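# Clear metal chip from shaft slot, seat key flat

## Task

A key is stuck at an angle in the slot at the end of a shaft, sitting on a small metal chip. Remove the chip from the slot, then set the key so it lies flat against the slot's floor. The shaft is free to rotate.

## Robot and tools

Robot: two seven-joint xArm7 arms, left_arm and right_arm, each ending in a parallel two-finger gripper with a wrist camera. Base of left_arm sits near (-0.015, +0.284, 0) m and right_arm near (+0.045, -0.269, 0) m, both facing roughly along +x. A camera stand stands behind the arms. Cameras: cam_high, cam_low, cam_left_wrist, cam_right_wrist, each 672x504.

Scene frame: origin at table-top height, halfway between the arms; +x points out over the table, +z up, left_arm on the +y side (image left/right does not match these names). Reported gripper positions (m), orientations (quat_wxyz) and velocities use this frame and may be off by a few cm, more at long reach.

Gripper axes: fingers point along the gripper's +z and close along its y. end_effector_position is the pinch point between closed pads, about 2 cm short of the fingertips; closing pushes the tips about 10 mm further along +z, mostly while the pads are still wide apart.

Command rows: every motion uses rows of 14 numbers, each in [-1, 1]: for left_arm dx, dy, dz, rx, ry, rz, opening, then the same seven for right_arm. Always send all 14 even if one arm is idle. The six pose numbers are an offset, not a pose: they are measured from that arm's Hand target as it stood when the action or move began, along the Hand target's own axes. Scale: 1.0 equals 0.6 m for dx/dy/dz and 180 degrees for rotation; rx, ry, rz form a single rotation vector. All rows in one action or one move list count from that same starting Hand target, not from the row before, so sending the same offset again in a new call moves the arm further. Six zeros re-request the current Hand target. The opening is absolute: +1 fully open (0.084 m), -1 closed. Sending 0 means half-open, so repeat the current opening to leave a gripper alone.

execute_actions(actions, cameras): actions is a list of up to 15 rows, one per 1/30 s step; if shorter, the final row is held for the remaining steps. Each action lasts 0.5 s. Images come back only for an empty actions list or when cameras names them (["all"] for every camera, [] for none; an unknown name invalidates the call).

move(target, speed, blend, opening_speed, blocking, cameras): drives each gripper in a straight line to the offset given by one 14-number row, or through a list of up to 15 rows (all counted from the same starting Hand targets). speed is the path's top speed in m/s, 0.002 to 1 (default 0.25); rotation is capped at twice that in rad/s. It may be one number or one per target. blend (m) rounds corners at intermediate targets; 0 stops at each. opening_speed sets how fast openings change, per second on the -1..+1 scale, minimum 0.2. blocking=false returns after about 0.5 s while the move continues. A move lasts at most 10 s; it does not avoid obstacles or the other arm. Faster moves lag and overshoot more and hit harder. The result adds a move: line, e.g. done, off_target, moving, held, fault, plus limits (paced = pose clipped, held = steps withheld by a check). done or off_target says nothing about contact.

wait(seconds 0 to 10): lets time pass with commands held. stop: brakes a running move. zoom_image(camera, region [x0,y0,x1,y1] in pixels, at most 504x504): enlarges part of that camera's latest image. clear_fault(arm): releases a torque fault already reported for that arm. read_manual: licence texts only. finished_scene(scene): ends the scene for good; call it only once the chip is out and the key lies flat and stays so with the robot hands off.

Result lines: Hand target is the last commanded pose after clipping; the next offsets start from it. The gripper often stops short of it; a new command (even zeros) asks again, or send the gap as an offset. grip_measured is the measured finger opening on the command scale; to hold a part keep commanding clearly below it (further below squeezes harder, about 24 N per pad max). Joint velocities marked within noise means that arm is still. Tool commands shows current gripper commands. Joint torques include the arm's own weight and have offsets and noise. MOTOR HOT appears at 65 °C; at 80 °C the arm is braked for 30-60 s or more.

Controller behaviour: each step the command is clipped to within 70 mm and 16 degrees of the measured gripper pose. Big wrist turns can swing the elbow. A clearance check blocks commands bringing the arms too close, but not always contact. An arm blocked by an object keeps pushing until commanded back past its gripper.

Avoid: hard or fast contact with the shaft, table or fixed parts; any hit or squeeze between the two arms (including one gripper closing on the other's fingers); contact torque reaching joint limits (waist 42.7, shoulder 42.9, upper arm roll 27.3, elbow 27.3, forearm roll 27.3, wrist pitch 14.7, wrist roll 15.3 N m) or a motor pinned at its limit for 1 s, which fault the arm; pushing toward unreachable poses, which heats motors; dropping parts or releasing them while moving; anything, including the chip, ending up off the table. Loose objects may occasionally be nudged by outside pushes. Time keeps running while you write replies.

Each tool is called after "Emit:" as name([rows], argument=value, ...), one row to a line, values as JSON.

## Session

Emit:
execute_actions(actions=[])

Scene clock: 0.00 s.
left_arm: end_effector_position=(+0.6505, +0.1001, +0.2921) grip_measured=+1.00 end_effector_quat_wxyz=(-0.141, +0.955, -0.237, +0.106) | right_arm: end_effector_position=(+0.4357, -0.3360, +0.2328) grip_measured=+1.00 end_effector_quat_wxyz=(-0.542, +0.753, +0.088, +0.364)
Joint positions: left_arm=[-0.367 0.659 -0.017 2.15 0.327 1.323 0.059 0.084] | right_arm=[0.032 0.165 -0.893 0.776 1.264 1.771 -1.689 0.084]
Joint velocities: within noise
Joint torques (N m): no reading
Hand target: left_arm +0.6505, +0.1001, +0.2921; -0.141, +0.955, -0.237, +0.106 | right_arm +0.4357, -0.3360, +0.2328; -0.542, +0.753, +0.088, +0.364
Tool commands: left_gripper/opening=+1.0 right_gripper/opening=+1.0

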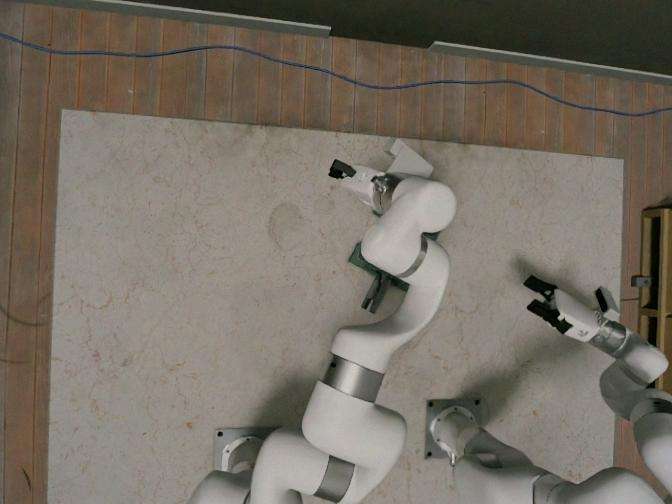

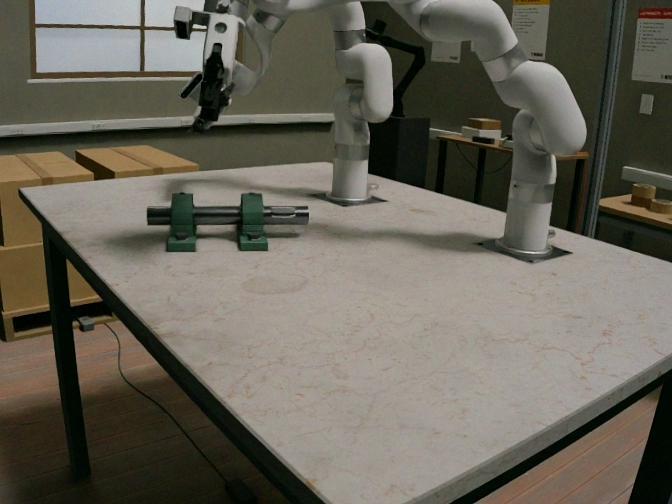

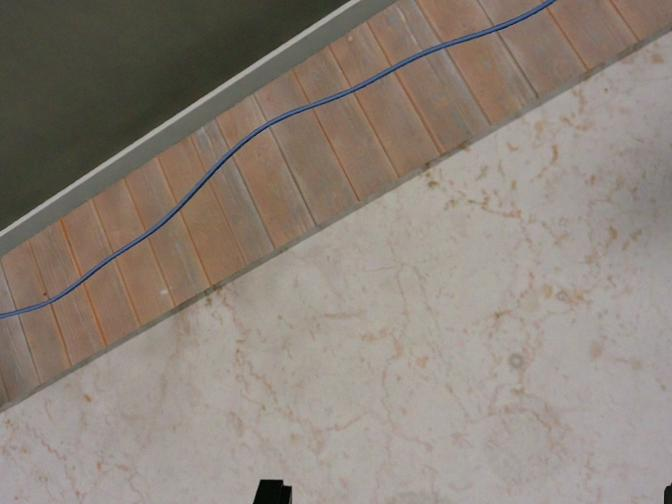

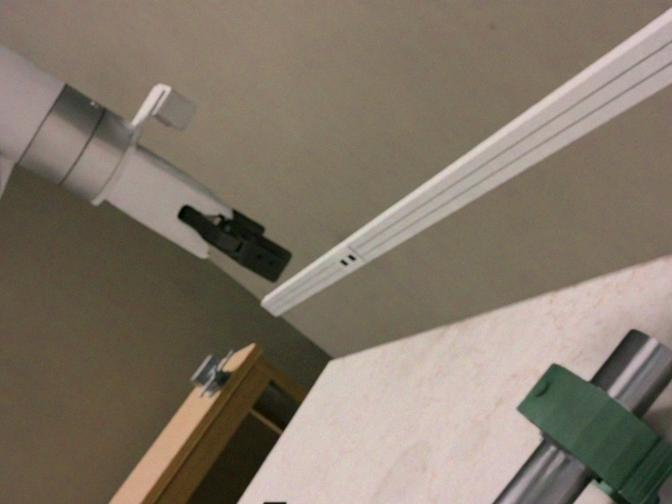

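Emit:
zoom_image(camera="cam_low", region=[130, 170, 330, 270])

Emit:
zoom_image(camera="cam_high", region=[320, 130, 480, 330])

Scaled by 2.520.

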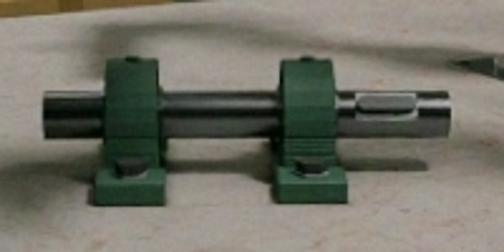

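Scaled by 2.520.

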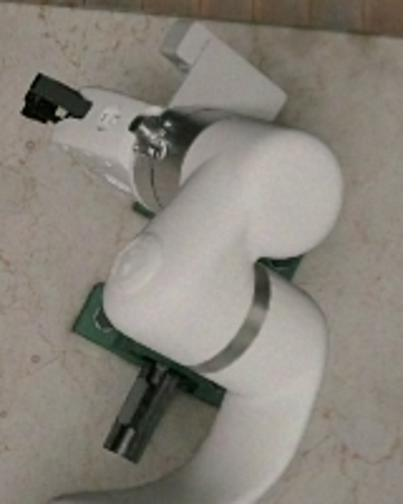

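Emit:
move(target=[-0.3995,0.4415,-0.3113,-0.0913,-0.0686,-0.1534,1,0,0,0,0,0,0,1], cameras=["all"])

Scene clock: 49.83 s.
left_arm: end_effector_position=(+0.2806, -0.0492, +0.3500) grip_measured=+1.00 end_effector_quat_wxyz=(+0.001, +1.000, +0.000, +0.000) | right_arm: end_effector_position=(+0.4357, -0.3360, +0.2328) grip_measured=+1.00 end_effector_quat_wxyz=(-0.542, +0.753, +0.088, +0.364)
Joint positions: left_arm=[-0.614 -0.113 -0.22 1.345 -0.026 1.454 -0.824 0.084] | right_arm=[0.032 0.165 -0.893 0.776 1.264 1.771 -1.689 0.084]
Joint torques (N m): left_arm=[-7.42 -23.44 -1.09 19.91 -1.97 -2.29 -0.79] | right_arm=[-0.18 -16.93 -2.47 13.78 1.26 1.63 0.22]
Hand target: left_arm +0.2806, -0.0493, +0.3501; +0.001, +1.000, +0.000, +0.000 | right_arm +0.4357, -0.3360, +0.2328; -0.542, +0.753, +0.088, +0.364
Off the commanded pose: left_arm 0.000 m, 0 deg | right_arm 0.000 m, 0 deg.
move: done

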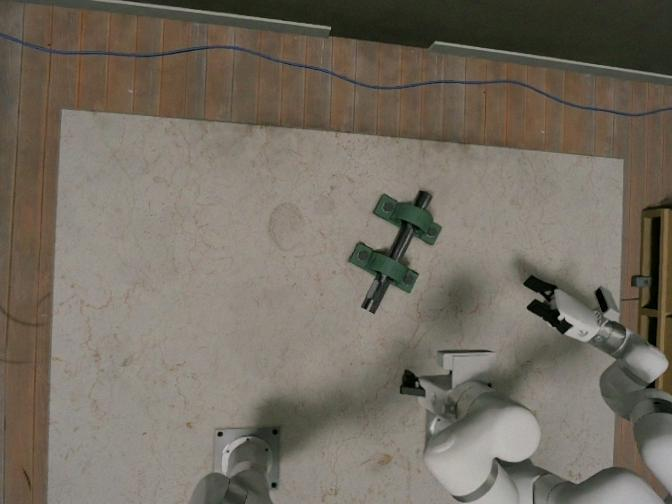

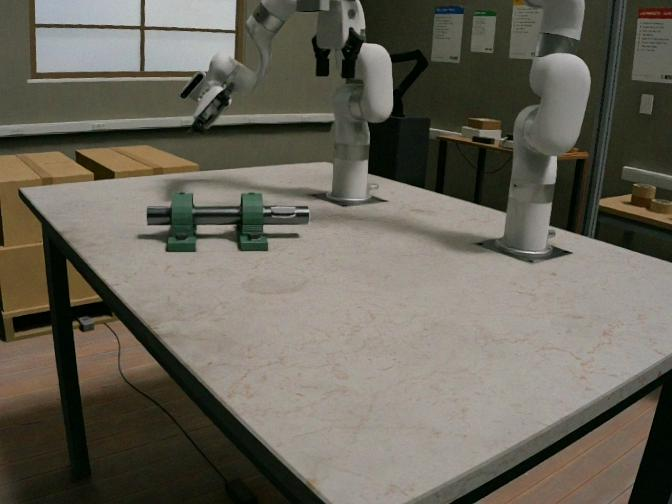

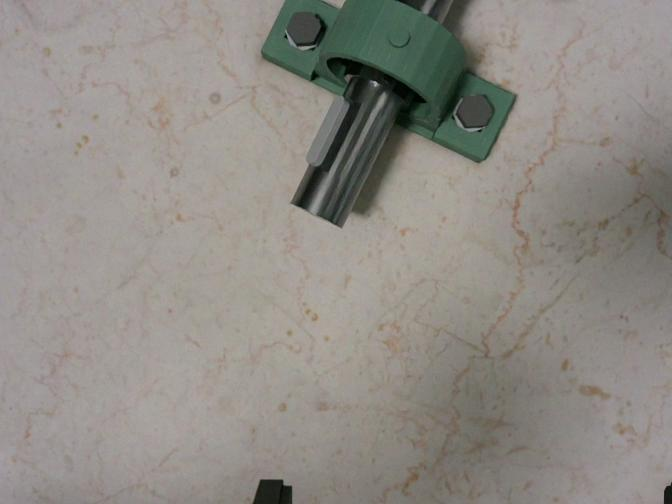

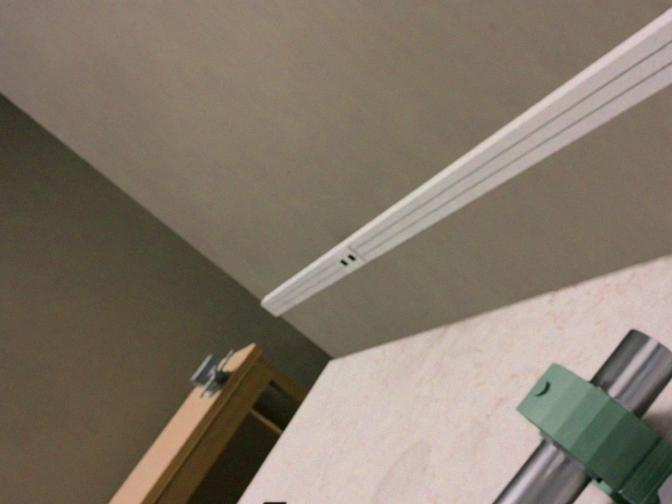

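Emit:
move(target=[0.06,0,0.2,0,0,0,1,0,0,0,0,0,0,1], cameras=["cam_left_wrist"])

Emit:
zoom_image(camera="cam_left_wrist", region=[230, 150, 450, 400])

Scene clock: 71.13 s.
left_arm: end_effector_position=(+0.3166, -0.0495, +0.2301) grip_measured=+1.00 end_effector_quat_wxyz=(+0.001, +1.000, +0.000, +0.000) | right_arm: end_effector_position=(+0.4357, -0.3360, +0.2328) grip_measured=+1.00 end_effector_quat_wxyz=(-0.542, +0.753, +0.088, +0.364)
Joint positions: left_arm=[-0.594 -0.003 -0.2 1.12 -0.002 1.121 -0.787 0.084] | right_arm=[0.032 0.165 -0.893 0.776 1.264 1.771 -1.689 0.084]
Joint torques (N m): left_arm=[7.72 -18.71 2.06 20.01 2.01 -2.53 0.83] | right_arm=[0.46 -16.97 -2.61 14.13 1.25 1.4 0.28]
Hand target: left_arm +0.3166, -0.0495, +0.2301; +0.001, +1.000, +0.000, +0.000 | right_arm +0.4357, -0.3360, +0.2328; -0.542, +0.753, +0.088, +0.364
Off the commanded pose: left_arm 0.000 m, 0 deg | right_arm 0.000 m, 0 deg.
move: done
Images, in order (width x height): cam_left_wrist 672x504.

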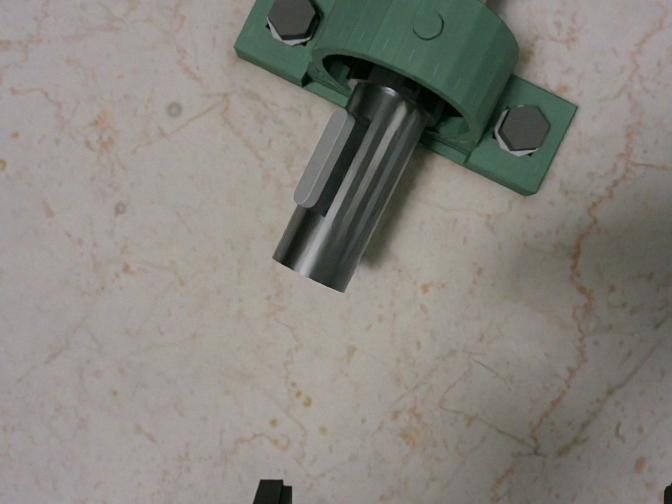

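Scaled by 2.016.

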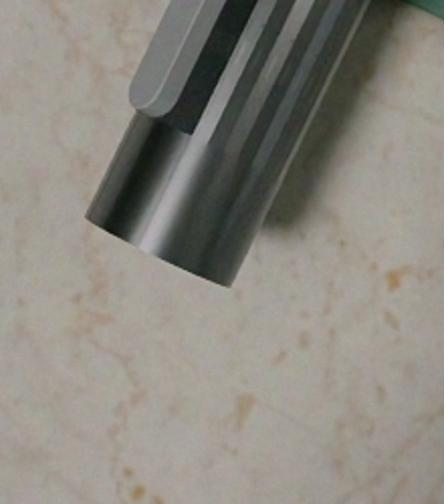

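Emit:
move(target=[0.16,0.015,-0.03,0,0,0.1417,1,0,0,0,0,0,0,1], cameras=["cam_left_wrist","cam_low"])

Scene clock: 135.80 s.
left_arm: end_effector_position=(+0.4126, -0.0585, +0.2481) grip_measured=+1.00 end_effector_quat_wxyz=(+0.001, +0.975, -0.221, +0.000) | right_arm: end_effector_position=(+0.4357, -0.3360, +0.2328) grip_measured=+1.00 end_effector_quat_wxyz=(-0.542, +0.753, +0.088, +0.364)
Joint positions: left_arm=[-0.534 0.25 -0.168 1.485 0.043 1.237 -0.259 0.084] | right_arm=[0.032 0.165 -0.893 0.776 1.264 1.771 -1.689 0.084]
Joint torques (N m): left_arm=[7.98 -25.1 -2.7 27 2.02 -0.68 1.15] | right_arm=[0.48 -17.44 -2.53 13.98 1.2 1.57 0.11]
Hand target: left_arm +0.4126, -0.0585, +0.2481; +0.001, +0.975, -0.221, +0.000 | right_arm +0.4357, -0.3360, +0.2328; -0.542, +0.753, +0.088, +0.364
Off the commanded pose: left_arm 0.000 m, 0 deg | right_arm 0.000 m, 0 deg.
move: done
Images, in order (width x height): cam_low 672x504, cam_left_wrist 672x504.

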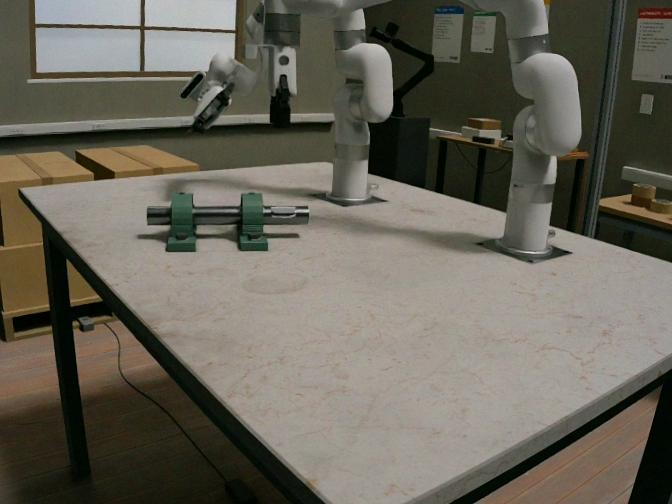

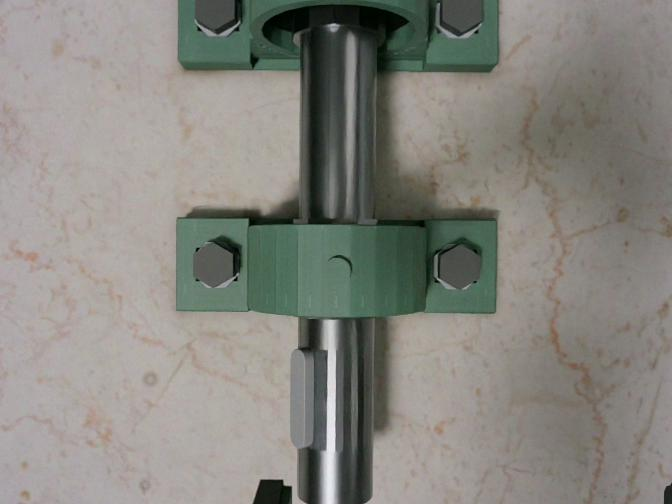

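Emit:
move(target=[0.2117,-0.169,0.158,-0.1944,0,0,1,-0.07,-0.166,-0.248,0,0,0,1], cameras=["all"])

Scene clock: 171.90 s.
left_arm: end_effector_position=(+0.5710, -0.0218, +0.1532) grip_measured=+1.00 end_effector_quat_wxyz=(+0.294, +0.930, -0.211, -0.066) | right_arm: end_effector_position=(+0.2857, -0.4163, +0.3028) grip_measured=+1.00 end_effector_quat_wxyz=(-0.542, +0.753, +0.088, +0.364)
Joint positions: left_arm=[-0.178 0.826 -0.182 2.006 -0.489 1.315 0.3 0.084] | right_arm=[-0.17 -0.107 -1.123 0.82 0.82 1.986 -1.601 0.084]
Joint torques (N m): left_arm=[0.68 -36.2 -4.87 26.37 1.37 0.02 -0.9] | right_arm=[-5.09 -2.05 -1.39 16.55 -1.68 2.45 -1.39]
Hand target: left_arm +0.5709, -0.0219, +0.1532; +0.294, +0.930, -0.211, -0.066 | right_arm +0.2857, -0.4163, +0.3028; -0.542, +0.753, +0.088, +0.364
Off the commanded pose: left_arm 0.000 m, 0 deg | right_arm 0.000 m, 0 deg.
move: done

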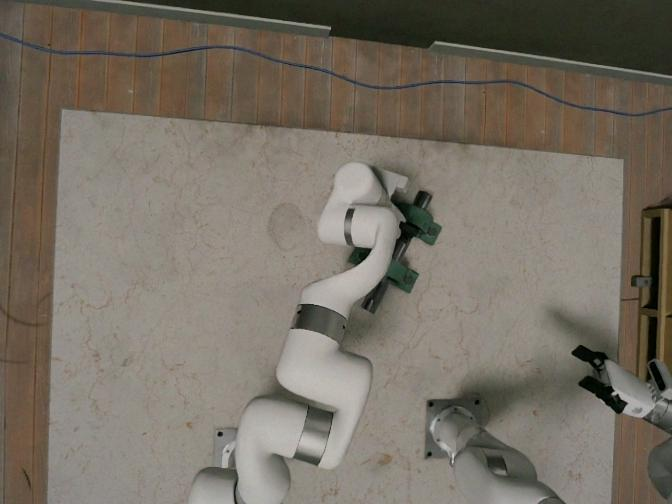

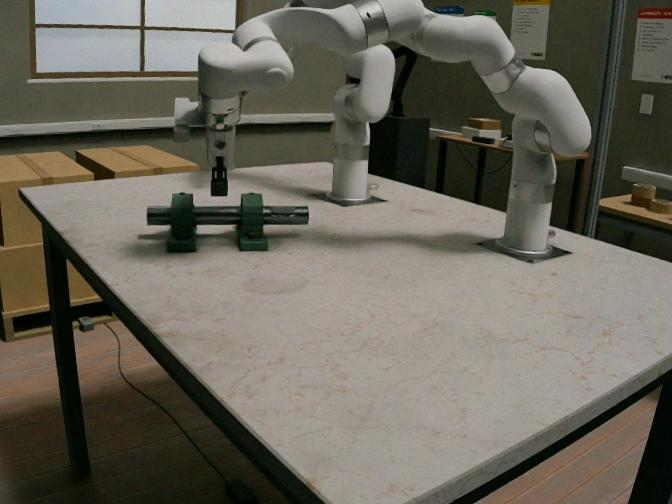

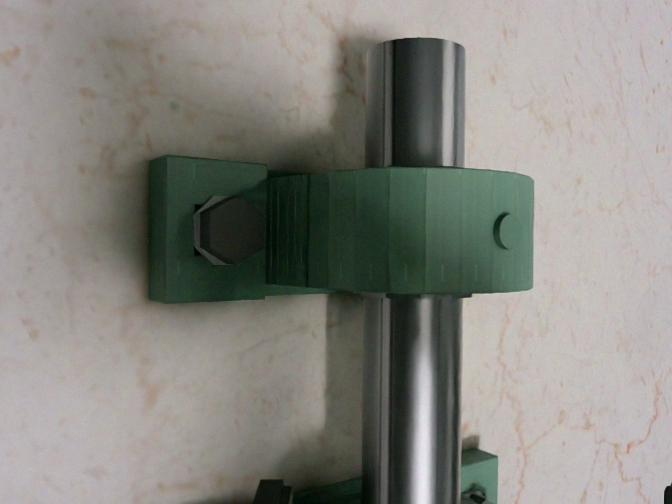

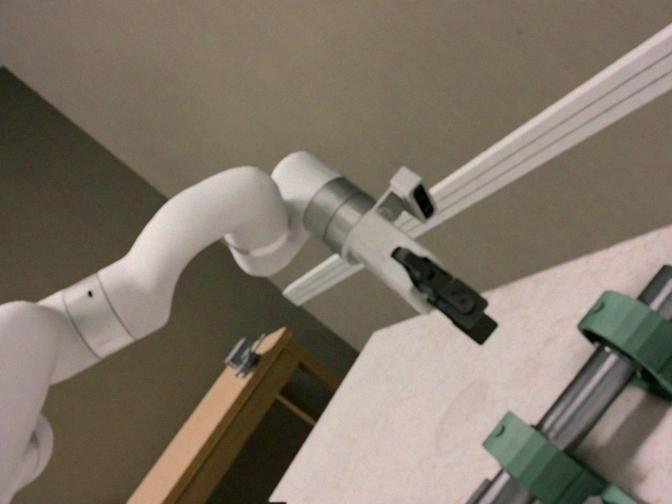

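Emit:
move(target=[0,-0.0025,0.2,0,0,0,1,0,0,0,0,0,0,1], speed=0.12, cameras=["all"])

Scene clock: 182.07 s.
left_arm: end_effector_position=(+0.5418, -0.0829, +0.0542) grip_measured=+1.00 end_effector_quat_wxyz=(+0.294, +0.930, -0.211, -0.066) | right_arm: end_effector_position=(+0.2857, -0.4163, +0.3028) grip_measured=+1.00 end_effector_quat_wxyz=(-0.542, +0.753, +0.088, +0.364)
Joint positions: left_arm=[-0.272 0.921 -0.205 1.876 -0.52 1.062 0.331 0.084] | right_arm=[-0.17 -0.107 -1.123 0.82 0.82 1.987 -1.601 0.084]
Joint torques (N m): left_arm=[-7.54 -36.82 -5.86 25.29 -2.22 -1.78 1.03] | right_arm=[-4.8 -1.72 -0.83 16.55 -1.23 2.49 -1.35]
Hand target: left_arm +0.5418, -0.0830, +0.0542; +0.294, +0.930, -0.211, -0.066 | right_arm +0.2857, -0.4163, +0.3028; -0.542, +0.753, +0.088, +0.364
Off the commanded pose: left_arm 0.000 m, 0 deg | right_arm 0.000 m, 0 deg.
move: done

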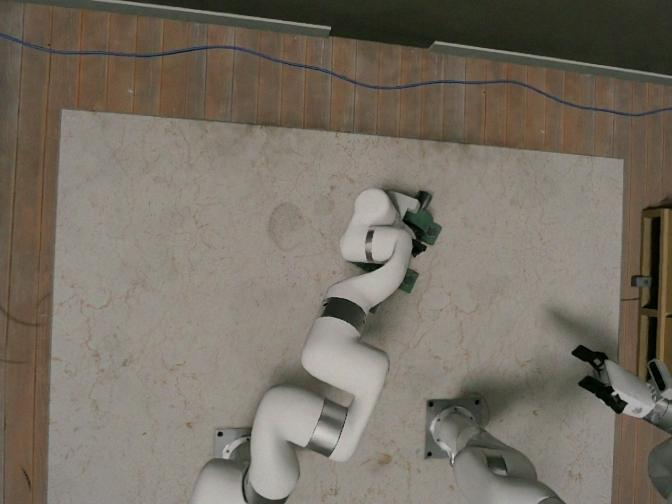

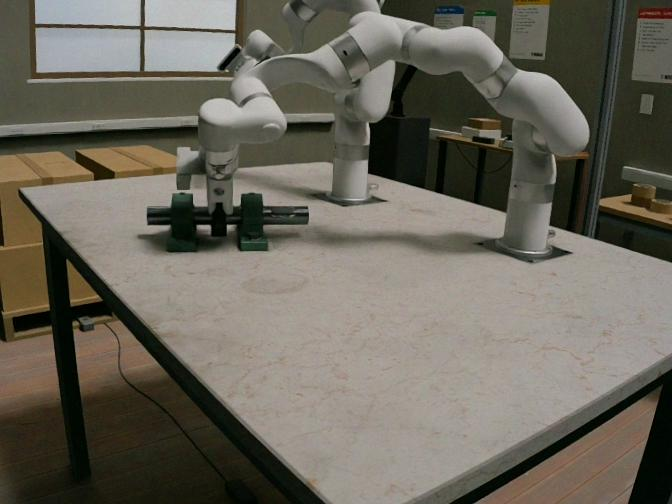

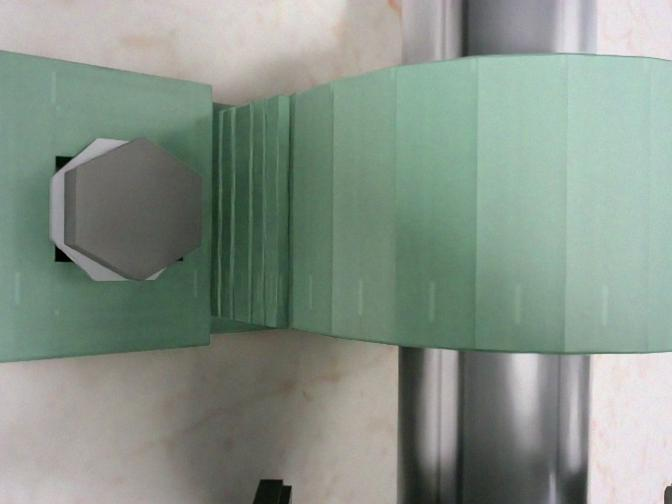

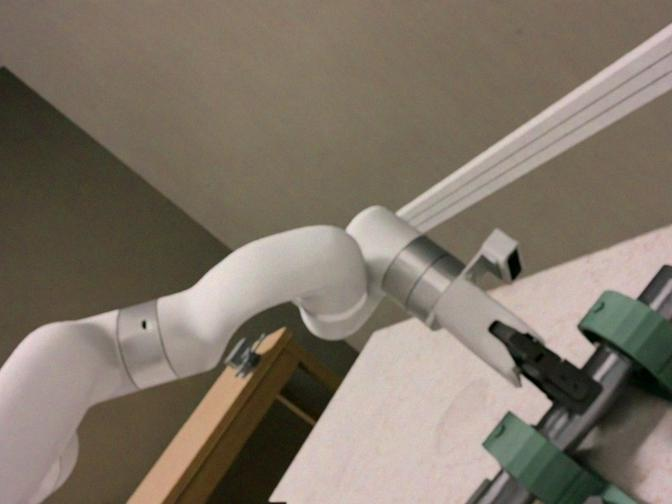

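Emit:
move(target=[0,0,-0.005,0,0,0,-0.5,0,0,0,0,0,0,1], opening_speed=0.8, speed=0.1, cameras=["cam_left_wrist"])

Scene clock: 191.37 s.
left_arm: end_effector_position=(+0.5426, -0.0814, +0.0567) grip_measured=-0.10 end_effector_quat_wxyz=(+0.294, +0.930, -0.211, -0.066) | right_arm: end_effector_position=(+0.2857, -0.4163, +0.3028) grip_measured=+1.00 end_effector_quat_wxyz=(-0.542, +0.753, +0.088, +0.364)
Joint positions: left_arm=[-0.27 0.917 -0.204 1.877 -0.519 1.068 0.331 0.04] | right_arm=[-0.17 -0.107 -1.123 0.82 0.82 1.987 -1.601 0.084]
Joint torques (N m): left_arm=[7.34 -32.82 1.32 17.4 1.21 -2.47 -0.8] | right_arm=[-4.68 -1.83 -0.57 16.42 0.63 2.41 -1.39]
Hand target: left_arm +0.5425, -0.0814, +0.0566; +0.294, +0.930, -0.211, -0.066 | right_arm +0.2857, -0.4163, +0.3028; -0.542, +0.753, +0.088, +0.364
Off the commanded pose: left_arm 0.000 m, 0 deg | right_arm 0.000 m, 0 deg.
move: done
Images, in order (width x height): cam_left_wrist 672x504.

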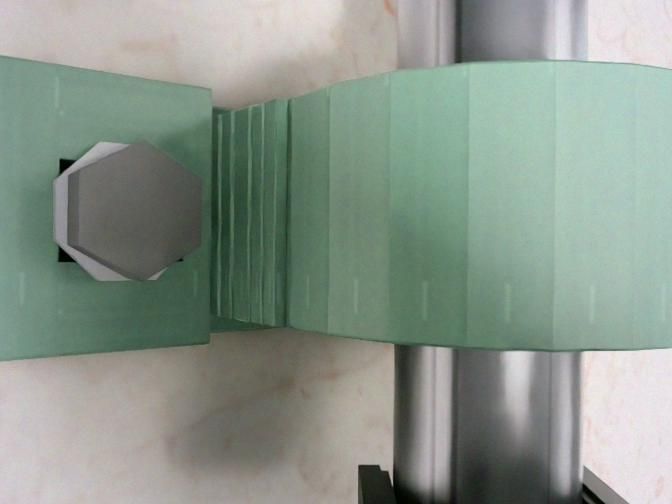

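Emit:
move(target=[0,0,0,0.2,0,0,-0.8,0,0,0,0,0,0,1], speed=0.25, cameras=["cam_left_wrist","cam_low"])

Emit:
zoom_image(camera="cam_low", region=[130, 170, 330, 270])

Scene clock: 202.60 s.
left_arm: end_effector_position=(+0.5420, -0.0824, +0.0566) grip_measured=-0.10 end_effector_quat_wxyz=(-0.007, +0.975, -0.221, +0.002) | right_arm: end_effector_position=(+0.2857, -0.4163, +0.3028) grip_measured=+1.00 end_effector_quat_wxyz=(-0.542, +0.753, +0.088, +0.364)
Joint positions: left_arm=[-0.663 0.868 0.108 1.899 -0.079 1.036 -0.1 0.04] | right_arm=[-0.17 -0.107 -1.123 0.82 0.82 1.987 -1.601 0.084]
Joint torques (N m): left_arm=[24.99 -17.84 27.6 10.22 7.88 0.42 -1.08] | right_arm=[-4.07 -2.45 -0.07 16.6 2.19 2.61 -1.48]
Hand target: left_arm +0.5425, -0.0814, +0.0566; -0.008, +0.975, -0.221, +0.002 | right_arm +0.2857, -0.4163, +0.3028; -0.542, +0.753, +0.088, +0.364
Off the commanded pose: left_arm 0.001 m, 0 deg | right_arm 0.000 m, 0 deg.
move: done
Images, in order (width x height): cam_low 672x504, cam_left_wrist 672x504.

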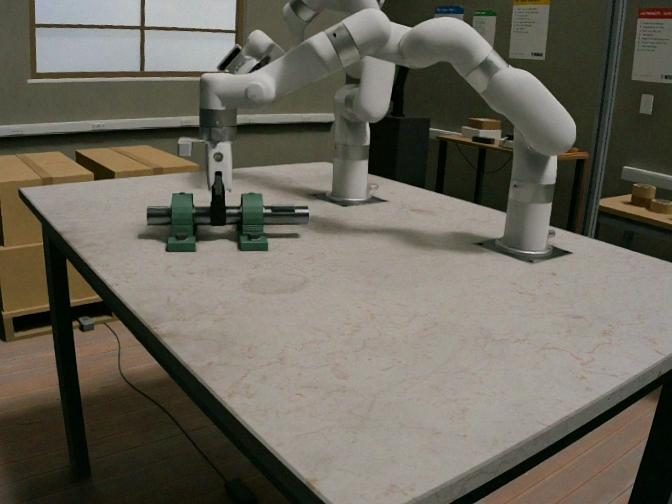

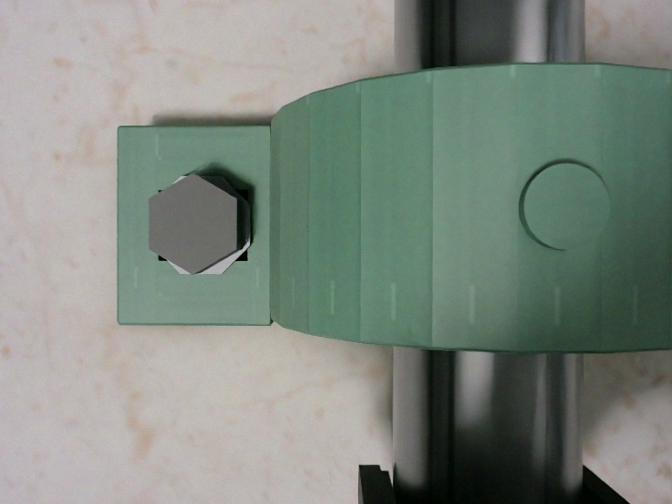

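Scaled by 2.520.

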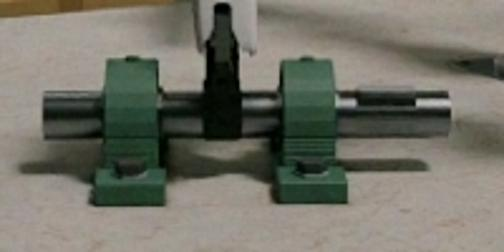

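Emit:
move(target=[0,0.0017,0,0,0,0,0.1,0,0,0,0,0,0,1], speed=0.25)

Emit:
move(target=[0,0,0,0,0,0,-0.6,0,0,0,0,0,0,1], opening_speed=0.8)

Scene clock: 210.20 s.
left_arm: end_effector_position=(+0.5421, -0.0821, +0.0564) grip_measured=+0.09 end_effector_quat_wxyz=(-0.008, +0.975, -0.221, +0.002) | right_arm: end_effector_position=(+0.2857, -0.4163, +0.3028) grip_measured=+1.00 end_effector_quat_wxyz=(-0.542, +0.753, +0.088, +0.364)
Joint positions: left_arm=[-0.663 0.869 0.108 1.9 -0.077 1.037 -0.103 0.048] | right_arm=[-0.17 -0.107 -1.123 0.82 0.82 1.987 -1.601 0.084]
Joint torques (N m): left_arm=[-7.45 -41.92 -0.25 26.25 1.65 -1.35 -0.84] | right_arm=[-4.15 -1.98 -0.19 16.37 3.39 2.44 -1.32]
Hand target: left_arm +0.5421, -0.0824, +0.0566; -0.008, +0.975, -0.221, +0.002 | right_arm +0.2857, -0.4163, +0.3028; -0.542, +0.753, +0.088, +0.364
Off the commanded pose: left_arm 0.000 m, 0 deg | right_arm 0.000 m, 0 deg.
move: done

Scene clock: 211.30 s.
left_arm: end_effector_position=(+0.5418, -0.0829, +0.0566) grip_measured=-0.10 end_effector_quat_wxyz=(-0.008, +0.975, -0.221, +0.002) | right_arm: end_effector_position=(+0.2857, -0.4163, +0.3028) grip_measured=+1.00 end_effector_quat_wxyz=(-0.542, +0.753, +0.088, +0.364)
Joint positions: left_arm=[-0.664 0.869 0.108 1.9 -0.077 1.037 -0.103 0.04] | right_arm=[-0.17 -0.107 -1.123 0.82 0.82 1.987 -1.601 0.084]
Joint torques (N m): left_arm=[33.62 -31.68 22.25 10.24 5.8 0.05 -0.65] | right_arm=[-4 -2.12 0.24 16.53 3.48 2.47 -1.49]
Hand target: left_arm +0.5421, -0.0824, +0.0566; -0.008, +0.975, -0.221, +0.002 | right_arm +0.2857, -0.4163, +0.3028; -0.542, +0.753, +0.088, +0.364
Off the commanded pose: left_arm 0.001 m, 0 deg | right_arm 0.000 m, 0 deg.
move: done

Emit:
move(target=[0,0.002,0,0,0,0,-0.6,0,0,0,0,0,0,1], opening_speed=0.8)

Scene clock: 217.47 s.
left_arm: end_effector_position=(+0.5417, -0.0833, +0.0566) grip_measured=-0.10 end_effector_quat_wxyz=(-0.008, +0.975, -0.221, +0.002) | right_arm: end_effector_position=(+0.2857, -0.4163, +0.3028) grip_measured=+1.00 end_effector_quat_wxyz=(-0.542, +0.753, +0.088, +0.364)
Joint positions: left_arm=[-0.664 0.87 0.108 1.901 -0.077 1.038 -0.105 0.04] | right_arm=[-0.17 -0.107 -1.123 0.82 0.82 1.987 -1.601 0.084]
Joint torques (N m): left_arm=[13.86 -27.81 18.87 18.78 5.73 -0.57 -0.99] | right_arm=[-3.79 -2.44 0.25 16.48 3.52 2.59 -1.32]
Hand target: left_arm +0.5416, -0.0834, +0.0566; -0.008, +0.975, -0.221, +0.002 | right_arm +0.2857, -0.4163, +0.3028; -0.542, +0.753, +0.088, +0.364
Off the commanded pose: left_arm 0.000 m, 0 deg | right_arm 0.000 m, 0 deg.
move: done

Emit:
move(target=[0,0.0025,0,0.2,0,0,-0.8,0,0,0,0,0,0,1], speed=0.2, cameras=["cam_left_wrist","cam_low"])

Emit:
zoom_image(camera="cam_low", region=[130, 170, 330, 270])

Scene clock: 232.17 s.
left_arm: end_effector_position=(+0.5403, -0.0856, +0.0564) grip_measured=-0.10 end_effector_quat_wxyz=(-0.308, +0.925, -0.210, +0.070) | right_arm: end_effector_position=(+0.2857, -0.4163, +0.3028) grip_measured=+1.00 end_effector_quat_wxyz=(-0.542, +0.753, +0.088, +0.364)
Joint positions: left_arm=[-0.964 1.146 0.37 2.262 0.278 1.368 -0.404 0.04] | right_arm=[-0.17 -0.107 -1.123 0.82 0.82 1.987 -1.601 0.084]
Joint torques (N m): left_arm=[36 -39.96 27.01 18.56 8.5 2.44 1.24] | right_arm=[-3.12 -2.59 0.94 16.29 3.08 2.39 -1.26]
Hand target: left_arm +0.5409, -0.0848, +0.0565; -0.309, +0.925, -0.209, +0.070 | right_arm +0.2857, -0.4163, +0.3028; -0.542, +0.753, +0.088, +0.364
Off the commanded pose: left_arm 0.001 m, 0 deg | right_arm 0.000 m, 0 deg.
move: done
Images, in order (width x height): cam_low 672x504, cam_left_wrist 672x504.

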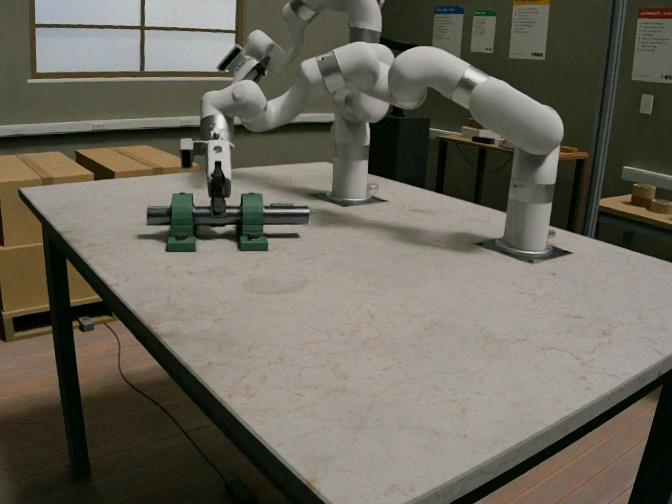

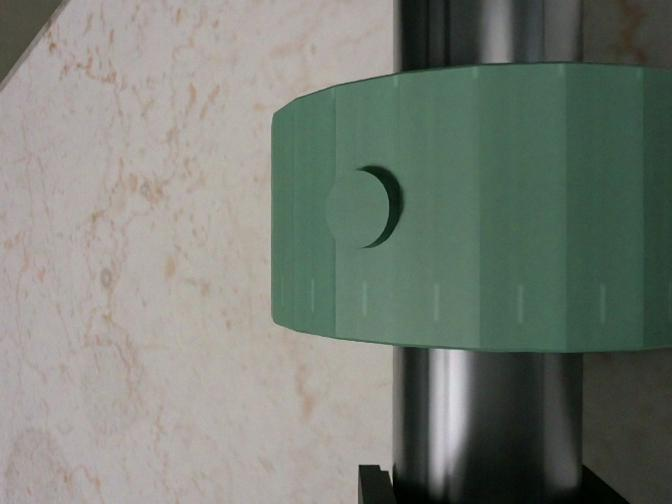

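Scaled by 2.520.

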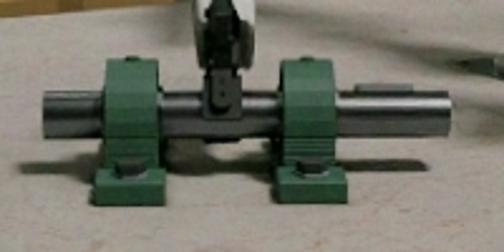

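Emit:
move([
  [0,0,0,0,0,0,1,0,0,0,0,0,0,1],
  [0,0,-0.2,0,0,0,1,0,0,0,0,0,0,1],
  [-0.3375,-0.157,-0.299,-0.2056,0,0,1,0,0,0,0,0,0,1],
], speed=0.25, blend=[0,0.03,0], cameras=["cam_left_wrist","cam_low"])

Scene clock: 247.50 s.
left_arm: end_effector_position=(+0.3441, -0.0268, +0.2564) grip_measured=+1.00 end_effector_quat_wxyz=(+0.001, +0.975, -0.221, +0.000) | right_arm: end_effector_position=(+0.2857, -0.4163, +0.3028) grip_measured=+1.00 end_effector_quat_wxyz=(-0.542, +0.753, +0.088, +0.364)
Joint positions: left_arm=[-1.018 -0.004 0.299 1.195 0 1.198 -0.268 0.084] | right_arm=[-0.17 -0.107 -1.123 0.82 0.82 1.987 -1.601 0.084]
Joint torques (N m): left_arm=[7.79 -26.28 2.07 20.21 -1.65 -2.44 1.18] | right_arm=[-2.93 -2.58 1.52 16.51 3.3 2.5 -1.38]
Hand target: left_arm +0.3441, -0.0268, +0.2564; +0.001, +0.975, -0.221, +0.000 | right_arm +0.2857, -0.4163, +0.3028; -0.542, +0.753, +0.088, +0.364
Off the commanded pose: left_arm 0.000 m, 0 deg | right_arm 0.000 m, 0 deg.
move: done
Images, in order (width x height): cam_low 672x504, cam_left_wrist 672x504.

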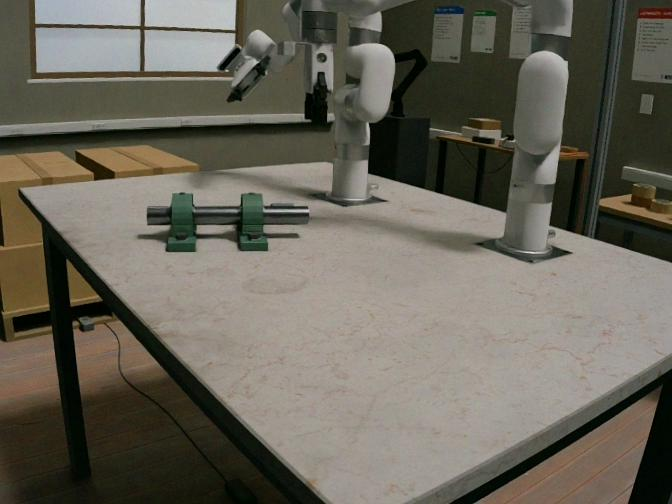

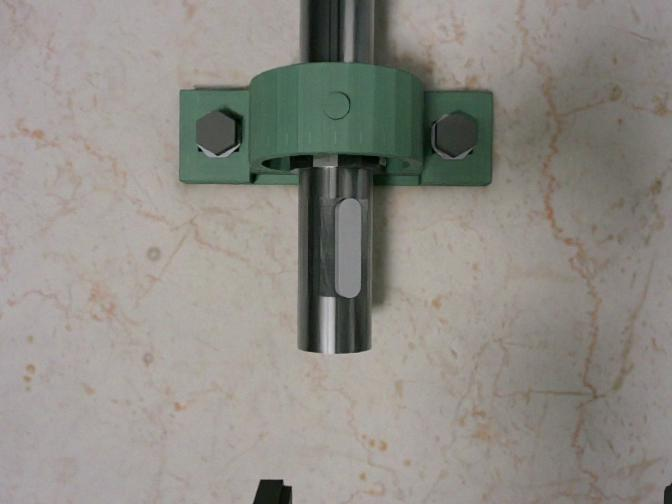

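Emit:
zoom_image(camera="cam_left_wrist", region=[270, 150, 410, 370])

Emit:
zoom_image(camera="cam_low", region=[230, 190, 330, 240])

Scaled by 2.291.

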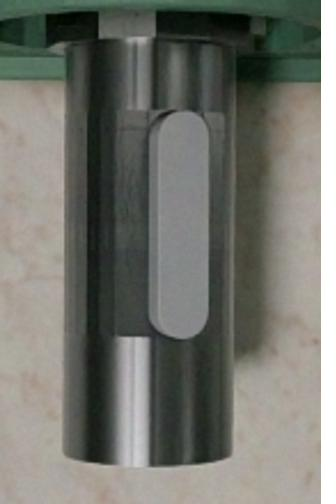

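Scaled by 5.040.

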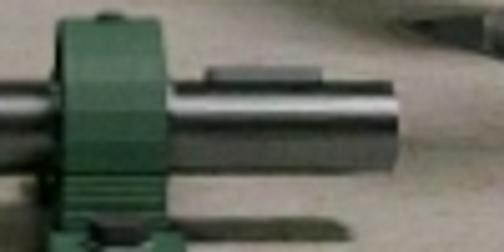

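Emit:
move(target=[0,0,0.17,0,0,0,1,0,0,0,0,0,0,1], speed=0.25, cameras=["cam_left_wrist"])

Emit:
zoom_image(camera="cam_left_wrist", region=[230, 140, 450, 400])

Scene clock: 264.07 s.
left_arm: end_effector_position=(+0.3441, -0.0269, +0.1545) grip_measured=+1.00 end_effector_quat_wxyz=(+0.001, +0.975, -0.221, +0.000) | right_arm: end_effector_position=(+0.2857, -0.4163, +0.3028) grip_measured=+1.00 end_effector_quat_wxyz=(-0.542, +0.753, +0.088, +0.364)
Joint positions: left_arm=[-1.013 0.1 0.3 1.009 -0.039 0.913 -0.24 0.084] | right_arm=[-0.17 -0.107 -1.123 0.82 0.82 1.987 -1.601 0.084]
Joint torques (N m): left_arm=[7.81 -19.68 -1.08 18.83 -1.88 -2.32 1.23] | right_arm=[-2.94 -2.3 1.69 16.64 3.46 2.71 -1.42]
Hand target: left_arm +0.3441, -0.0269, +0.1544; +0.001, +0.975, -0.221, +0.000 | right_arm +0.2857, -0.4163, +0.3028; -0.542, +0.753, +0.088, +0.364
Off the commanded pose: left_arm 0.000 m, 0 deg | right_arm 0.000 m, 0 deg.
move: done
Images, in order (width x height): cam_left_wrist 672x504.

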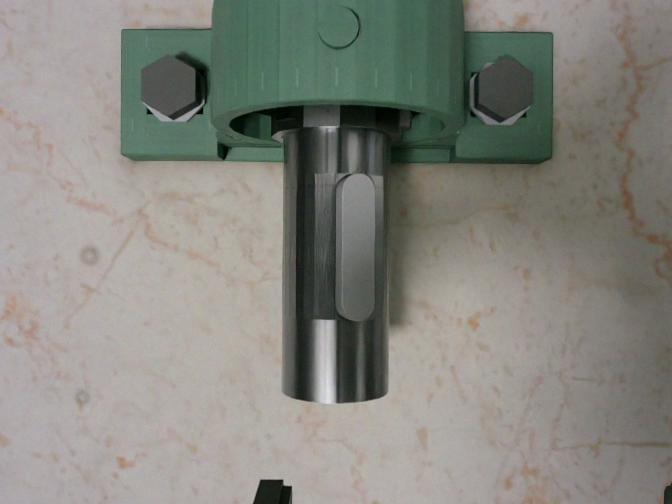

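Scaled by 1.938.

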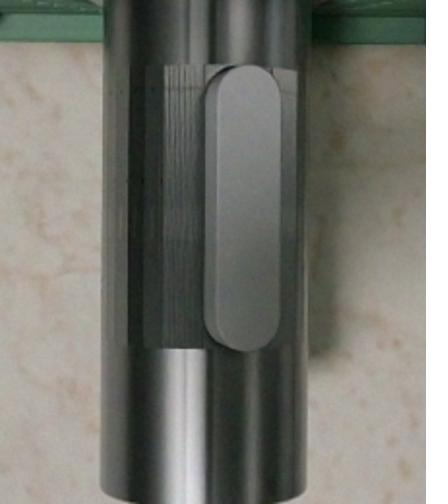

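Emit:
move(target=[0.115,-0.0197,0.0463,0.0889,0,0,-0.3,0,0,0,0,0,0,1], speed=0.2, cameras=["cam_left_wrist","cam_low"])

Emit:
zoom_image(camera="cam_low", region=[230, 150, 350, 250])

Scene clock: 286.60 s.
left_arm: end_effector_position=(+0.4114, -0.0460, +0.1267) grip_measured=-0.32 end_effector_quat_wxyz=(-0.135, +0.966, -0.219, +0.031) | right_arm: end_effector_position=(+0.2857, -0.4163, +0.3028) grip_measured=+1.00 end_effector_quat_wxyz=(-0.542, +0.753, +0.088, +0.364)
Joint positions: left_arm=[-1.046 0.41 0.32 1.327 0.164 1.024 -0.387 0.03] | right_arm=[-0.17 -0.107 -1.123 0.82 0.82 1.987 -1.601 0.084]
Joint torques (N m): left_arm=[-7.23 -27.15 4.69 25.28 2.15 -0.3 -0.88] | right_arm=[-2.44 -2.37 2.19 16.45 3.66 2.44 -1.37]
Hand target: left_arm +0.4114, -0.0461, +0.1267; -0.135, +0.966, -0.219, +0.031 | right_arm +0.2857, -0.4163, +0.3028; -0.542, +0.753, +0.088, +0.364
Off the commanded pose: left_arm 0.000 m, 0 deg | right_arm 0.000 m, 0 deg.
move: done
Images, in order (width x height): cam_low 672x504, cam_left_wrist 672x504.

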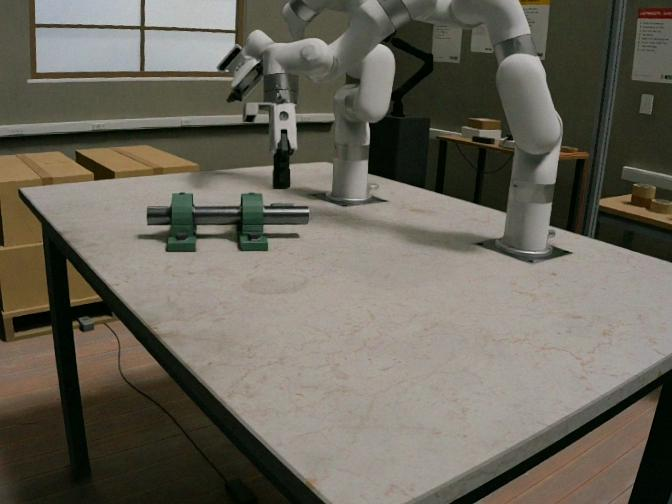

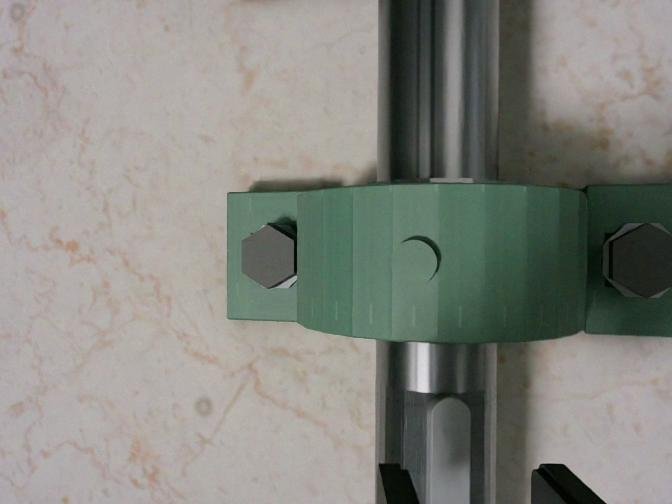

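Scaled by 4.200.

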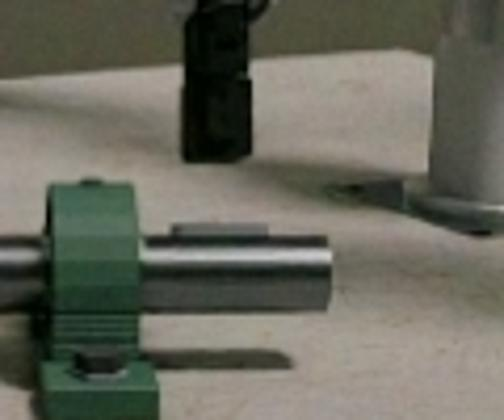

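Emit:
move(target=[0,0.0017,0.0617,0,0,0,-0.3,0,0,0,0,0,0,1], speed=0.08, cameras=["cam_left_wrist","cam_low"])

Emit:
zoom_image(camera="cam_low", region=[230, 150, 350, 250])

Scene clock: 296.53 s.
left_arm: end_effector_position=(+0.4154, -0.0378, +0.0909) grip_measured=-0.32 end_effector_quat_wxyz=(-0.135, +0.966, -0.219, +0.031) | right_arm: end_effector_position=(+0.2857, -0.4163, +0.3028) grip_measured=+1.00 end_effector_quat_wxyz=(-0.542, +0.753, +0.088, +0.364)
Joint positions: left_arm=[-1.03 0.457 0.32 1.283 0.159 0.93 -0.385 0.03] | right_arm=[-0.17 -0.107 -1.123 0.82 0.82 1.987 -1.601 0.084]
Joint torques (N m): left_arm=[7.9 -27.44 1.3 17.85 -1.75 -2.24 1.15] | right_arm=[-2.16 -2.61 2.44 16.73 3.4 2.48 -1.44]
Hand target: left_arm +0.4154, -0.0378, +0.0908; -0.135, +0.966, -0.219, +0.031 | right_arm +0.2857, -0.4163, +0.3028; -0.542, +0.753, +0.088, +0.364
Off the commanded pose: left_arm 0.000 m, 0 deg | right_arm 0.000 m, 0 deg.
move: done
Images, in order (width x height): cam_low 672x504, cam_left_wrist 672x504.

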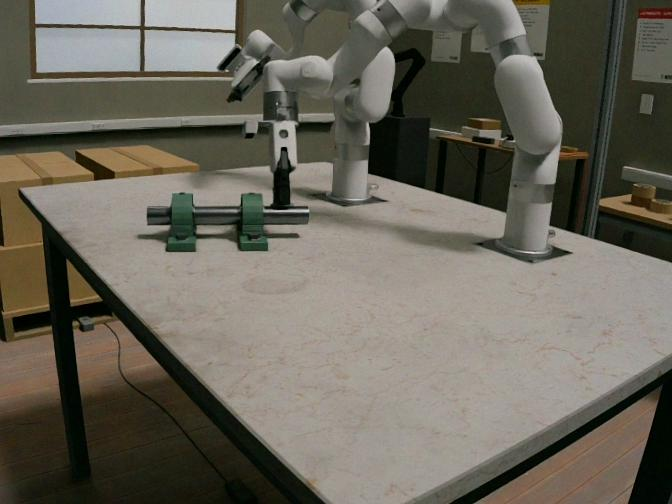

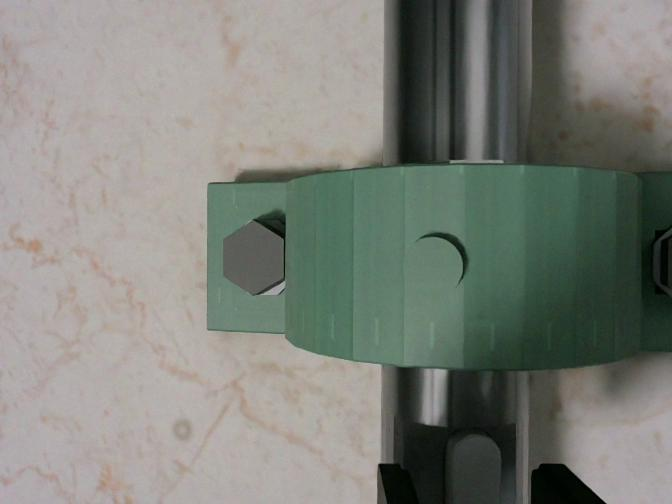

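Scaled by 4.200.

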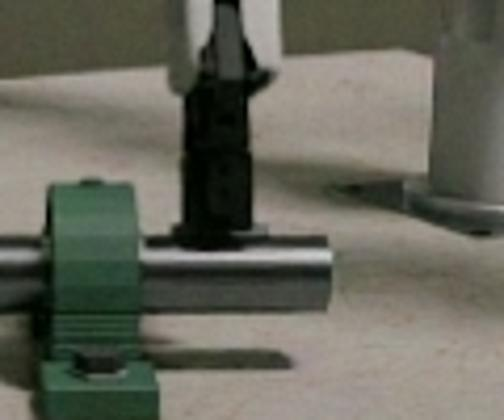

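Emit:
move(target=[-0.003,0,0,0,0,0,-1,0,0,0,0,0,0,1], opening_speed=0.8, cameras=["cam_left_wrist"])

Scene clock: 304.40 s.
left_arm: end_effector_position=(+0.4138, -0.0371, +0.0908) grip_measured=-0.74 end_effector_quat_wxyz=(-0.135, +0.966, -0.219, +0.031) | right_arm: end_effector_position=(+0.2857, -0.4163, +0.3028) grip_measured=+1.00 end_effector_quat_wxyz=(-0.542, +0.753, +0.088, +0.364)
Joint positions: left_arm=[-1.032 0.452 0.321 1.275 0.161 0.928 -0.387 0.012] | right_arm=[-0.17 -0.107 -1.123 0.82 0.82 1.987 -1.601 0.084]
Joint torques (N m): left_arm=[1.61 -39.7 11.32 16.38 3.12 1.77 -0.85] | right_arm=[-1.65 -2.55 3.05 16.46 3.55 2.48 -1.53]
Hand target: left_arm +0.4138, -0.0370, +0.0908; -0.135, +0.966, -0.219, +0.031 | right_arm +0.2857, -0.4163, +0.3028; -0.542, +0.753, +0.088, +0.364
Off the commanded pose: left_arm 0.000 m, 0 deg | right_arm 0.000 m, 0 deg.
move: done
Images, in order (width x height): cam_left_wrist 672x504.

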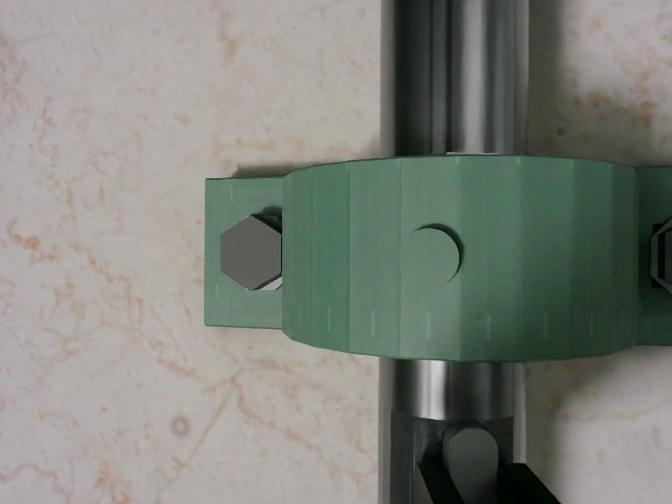

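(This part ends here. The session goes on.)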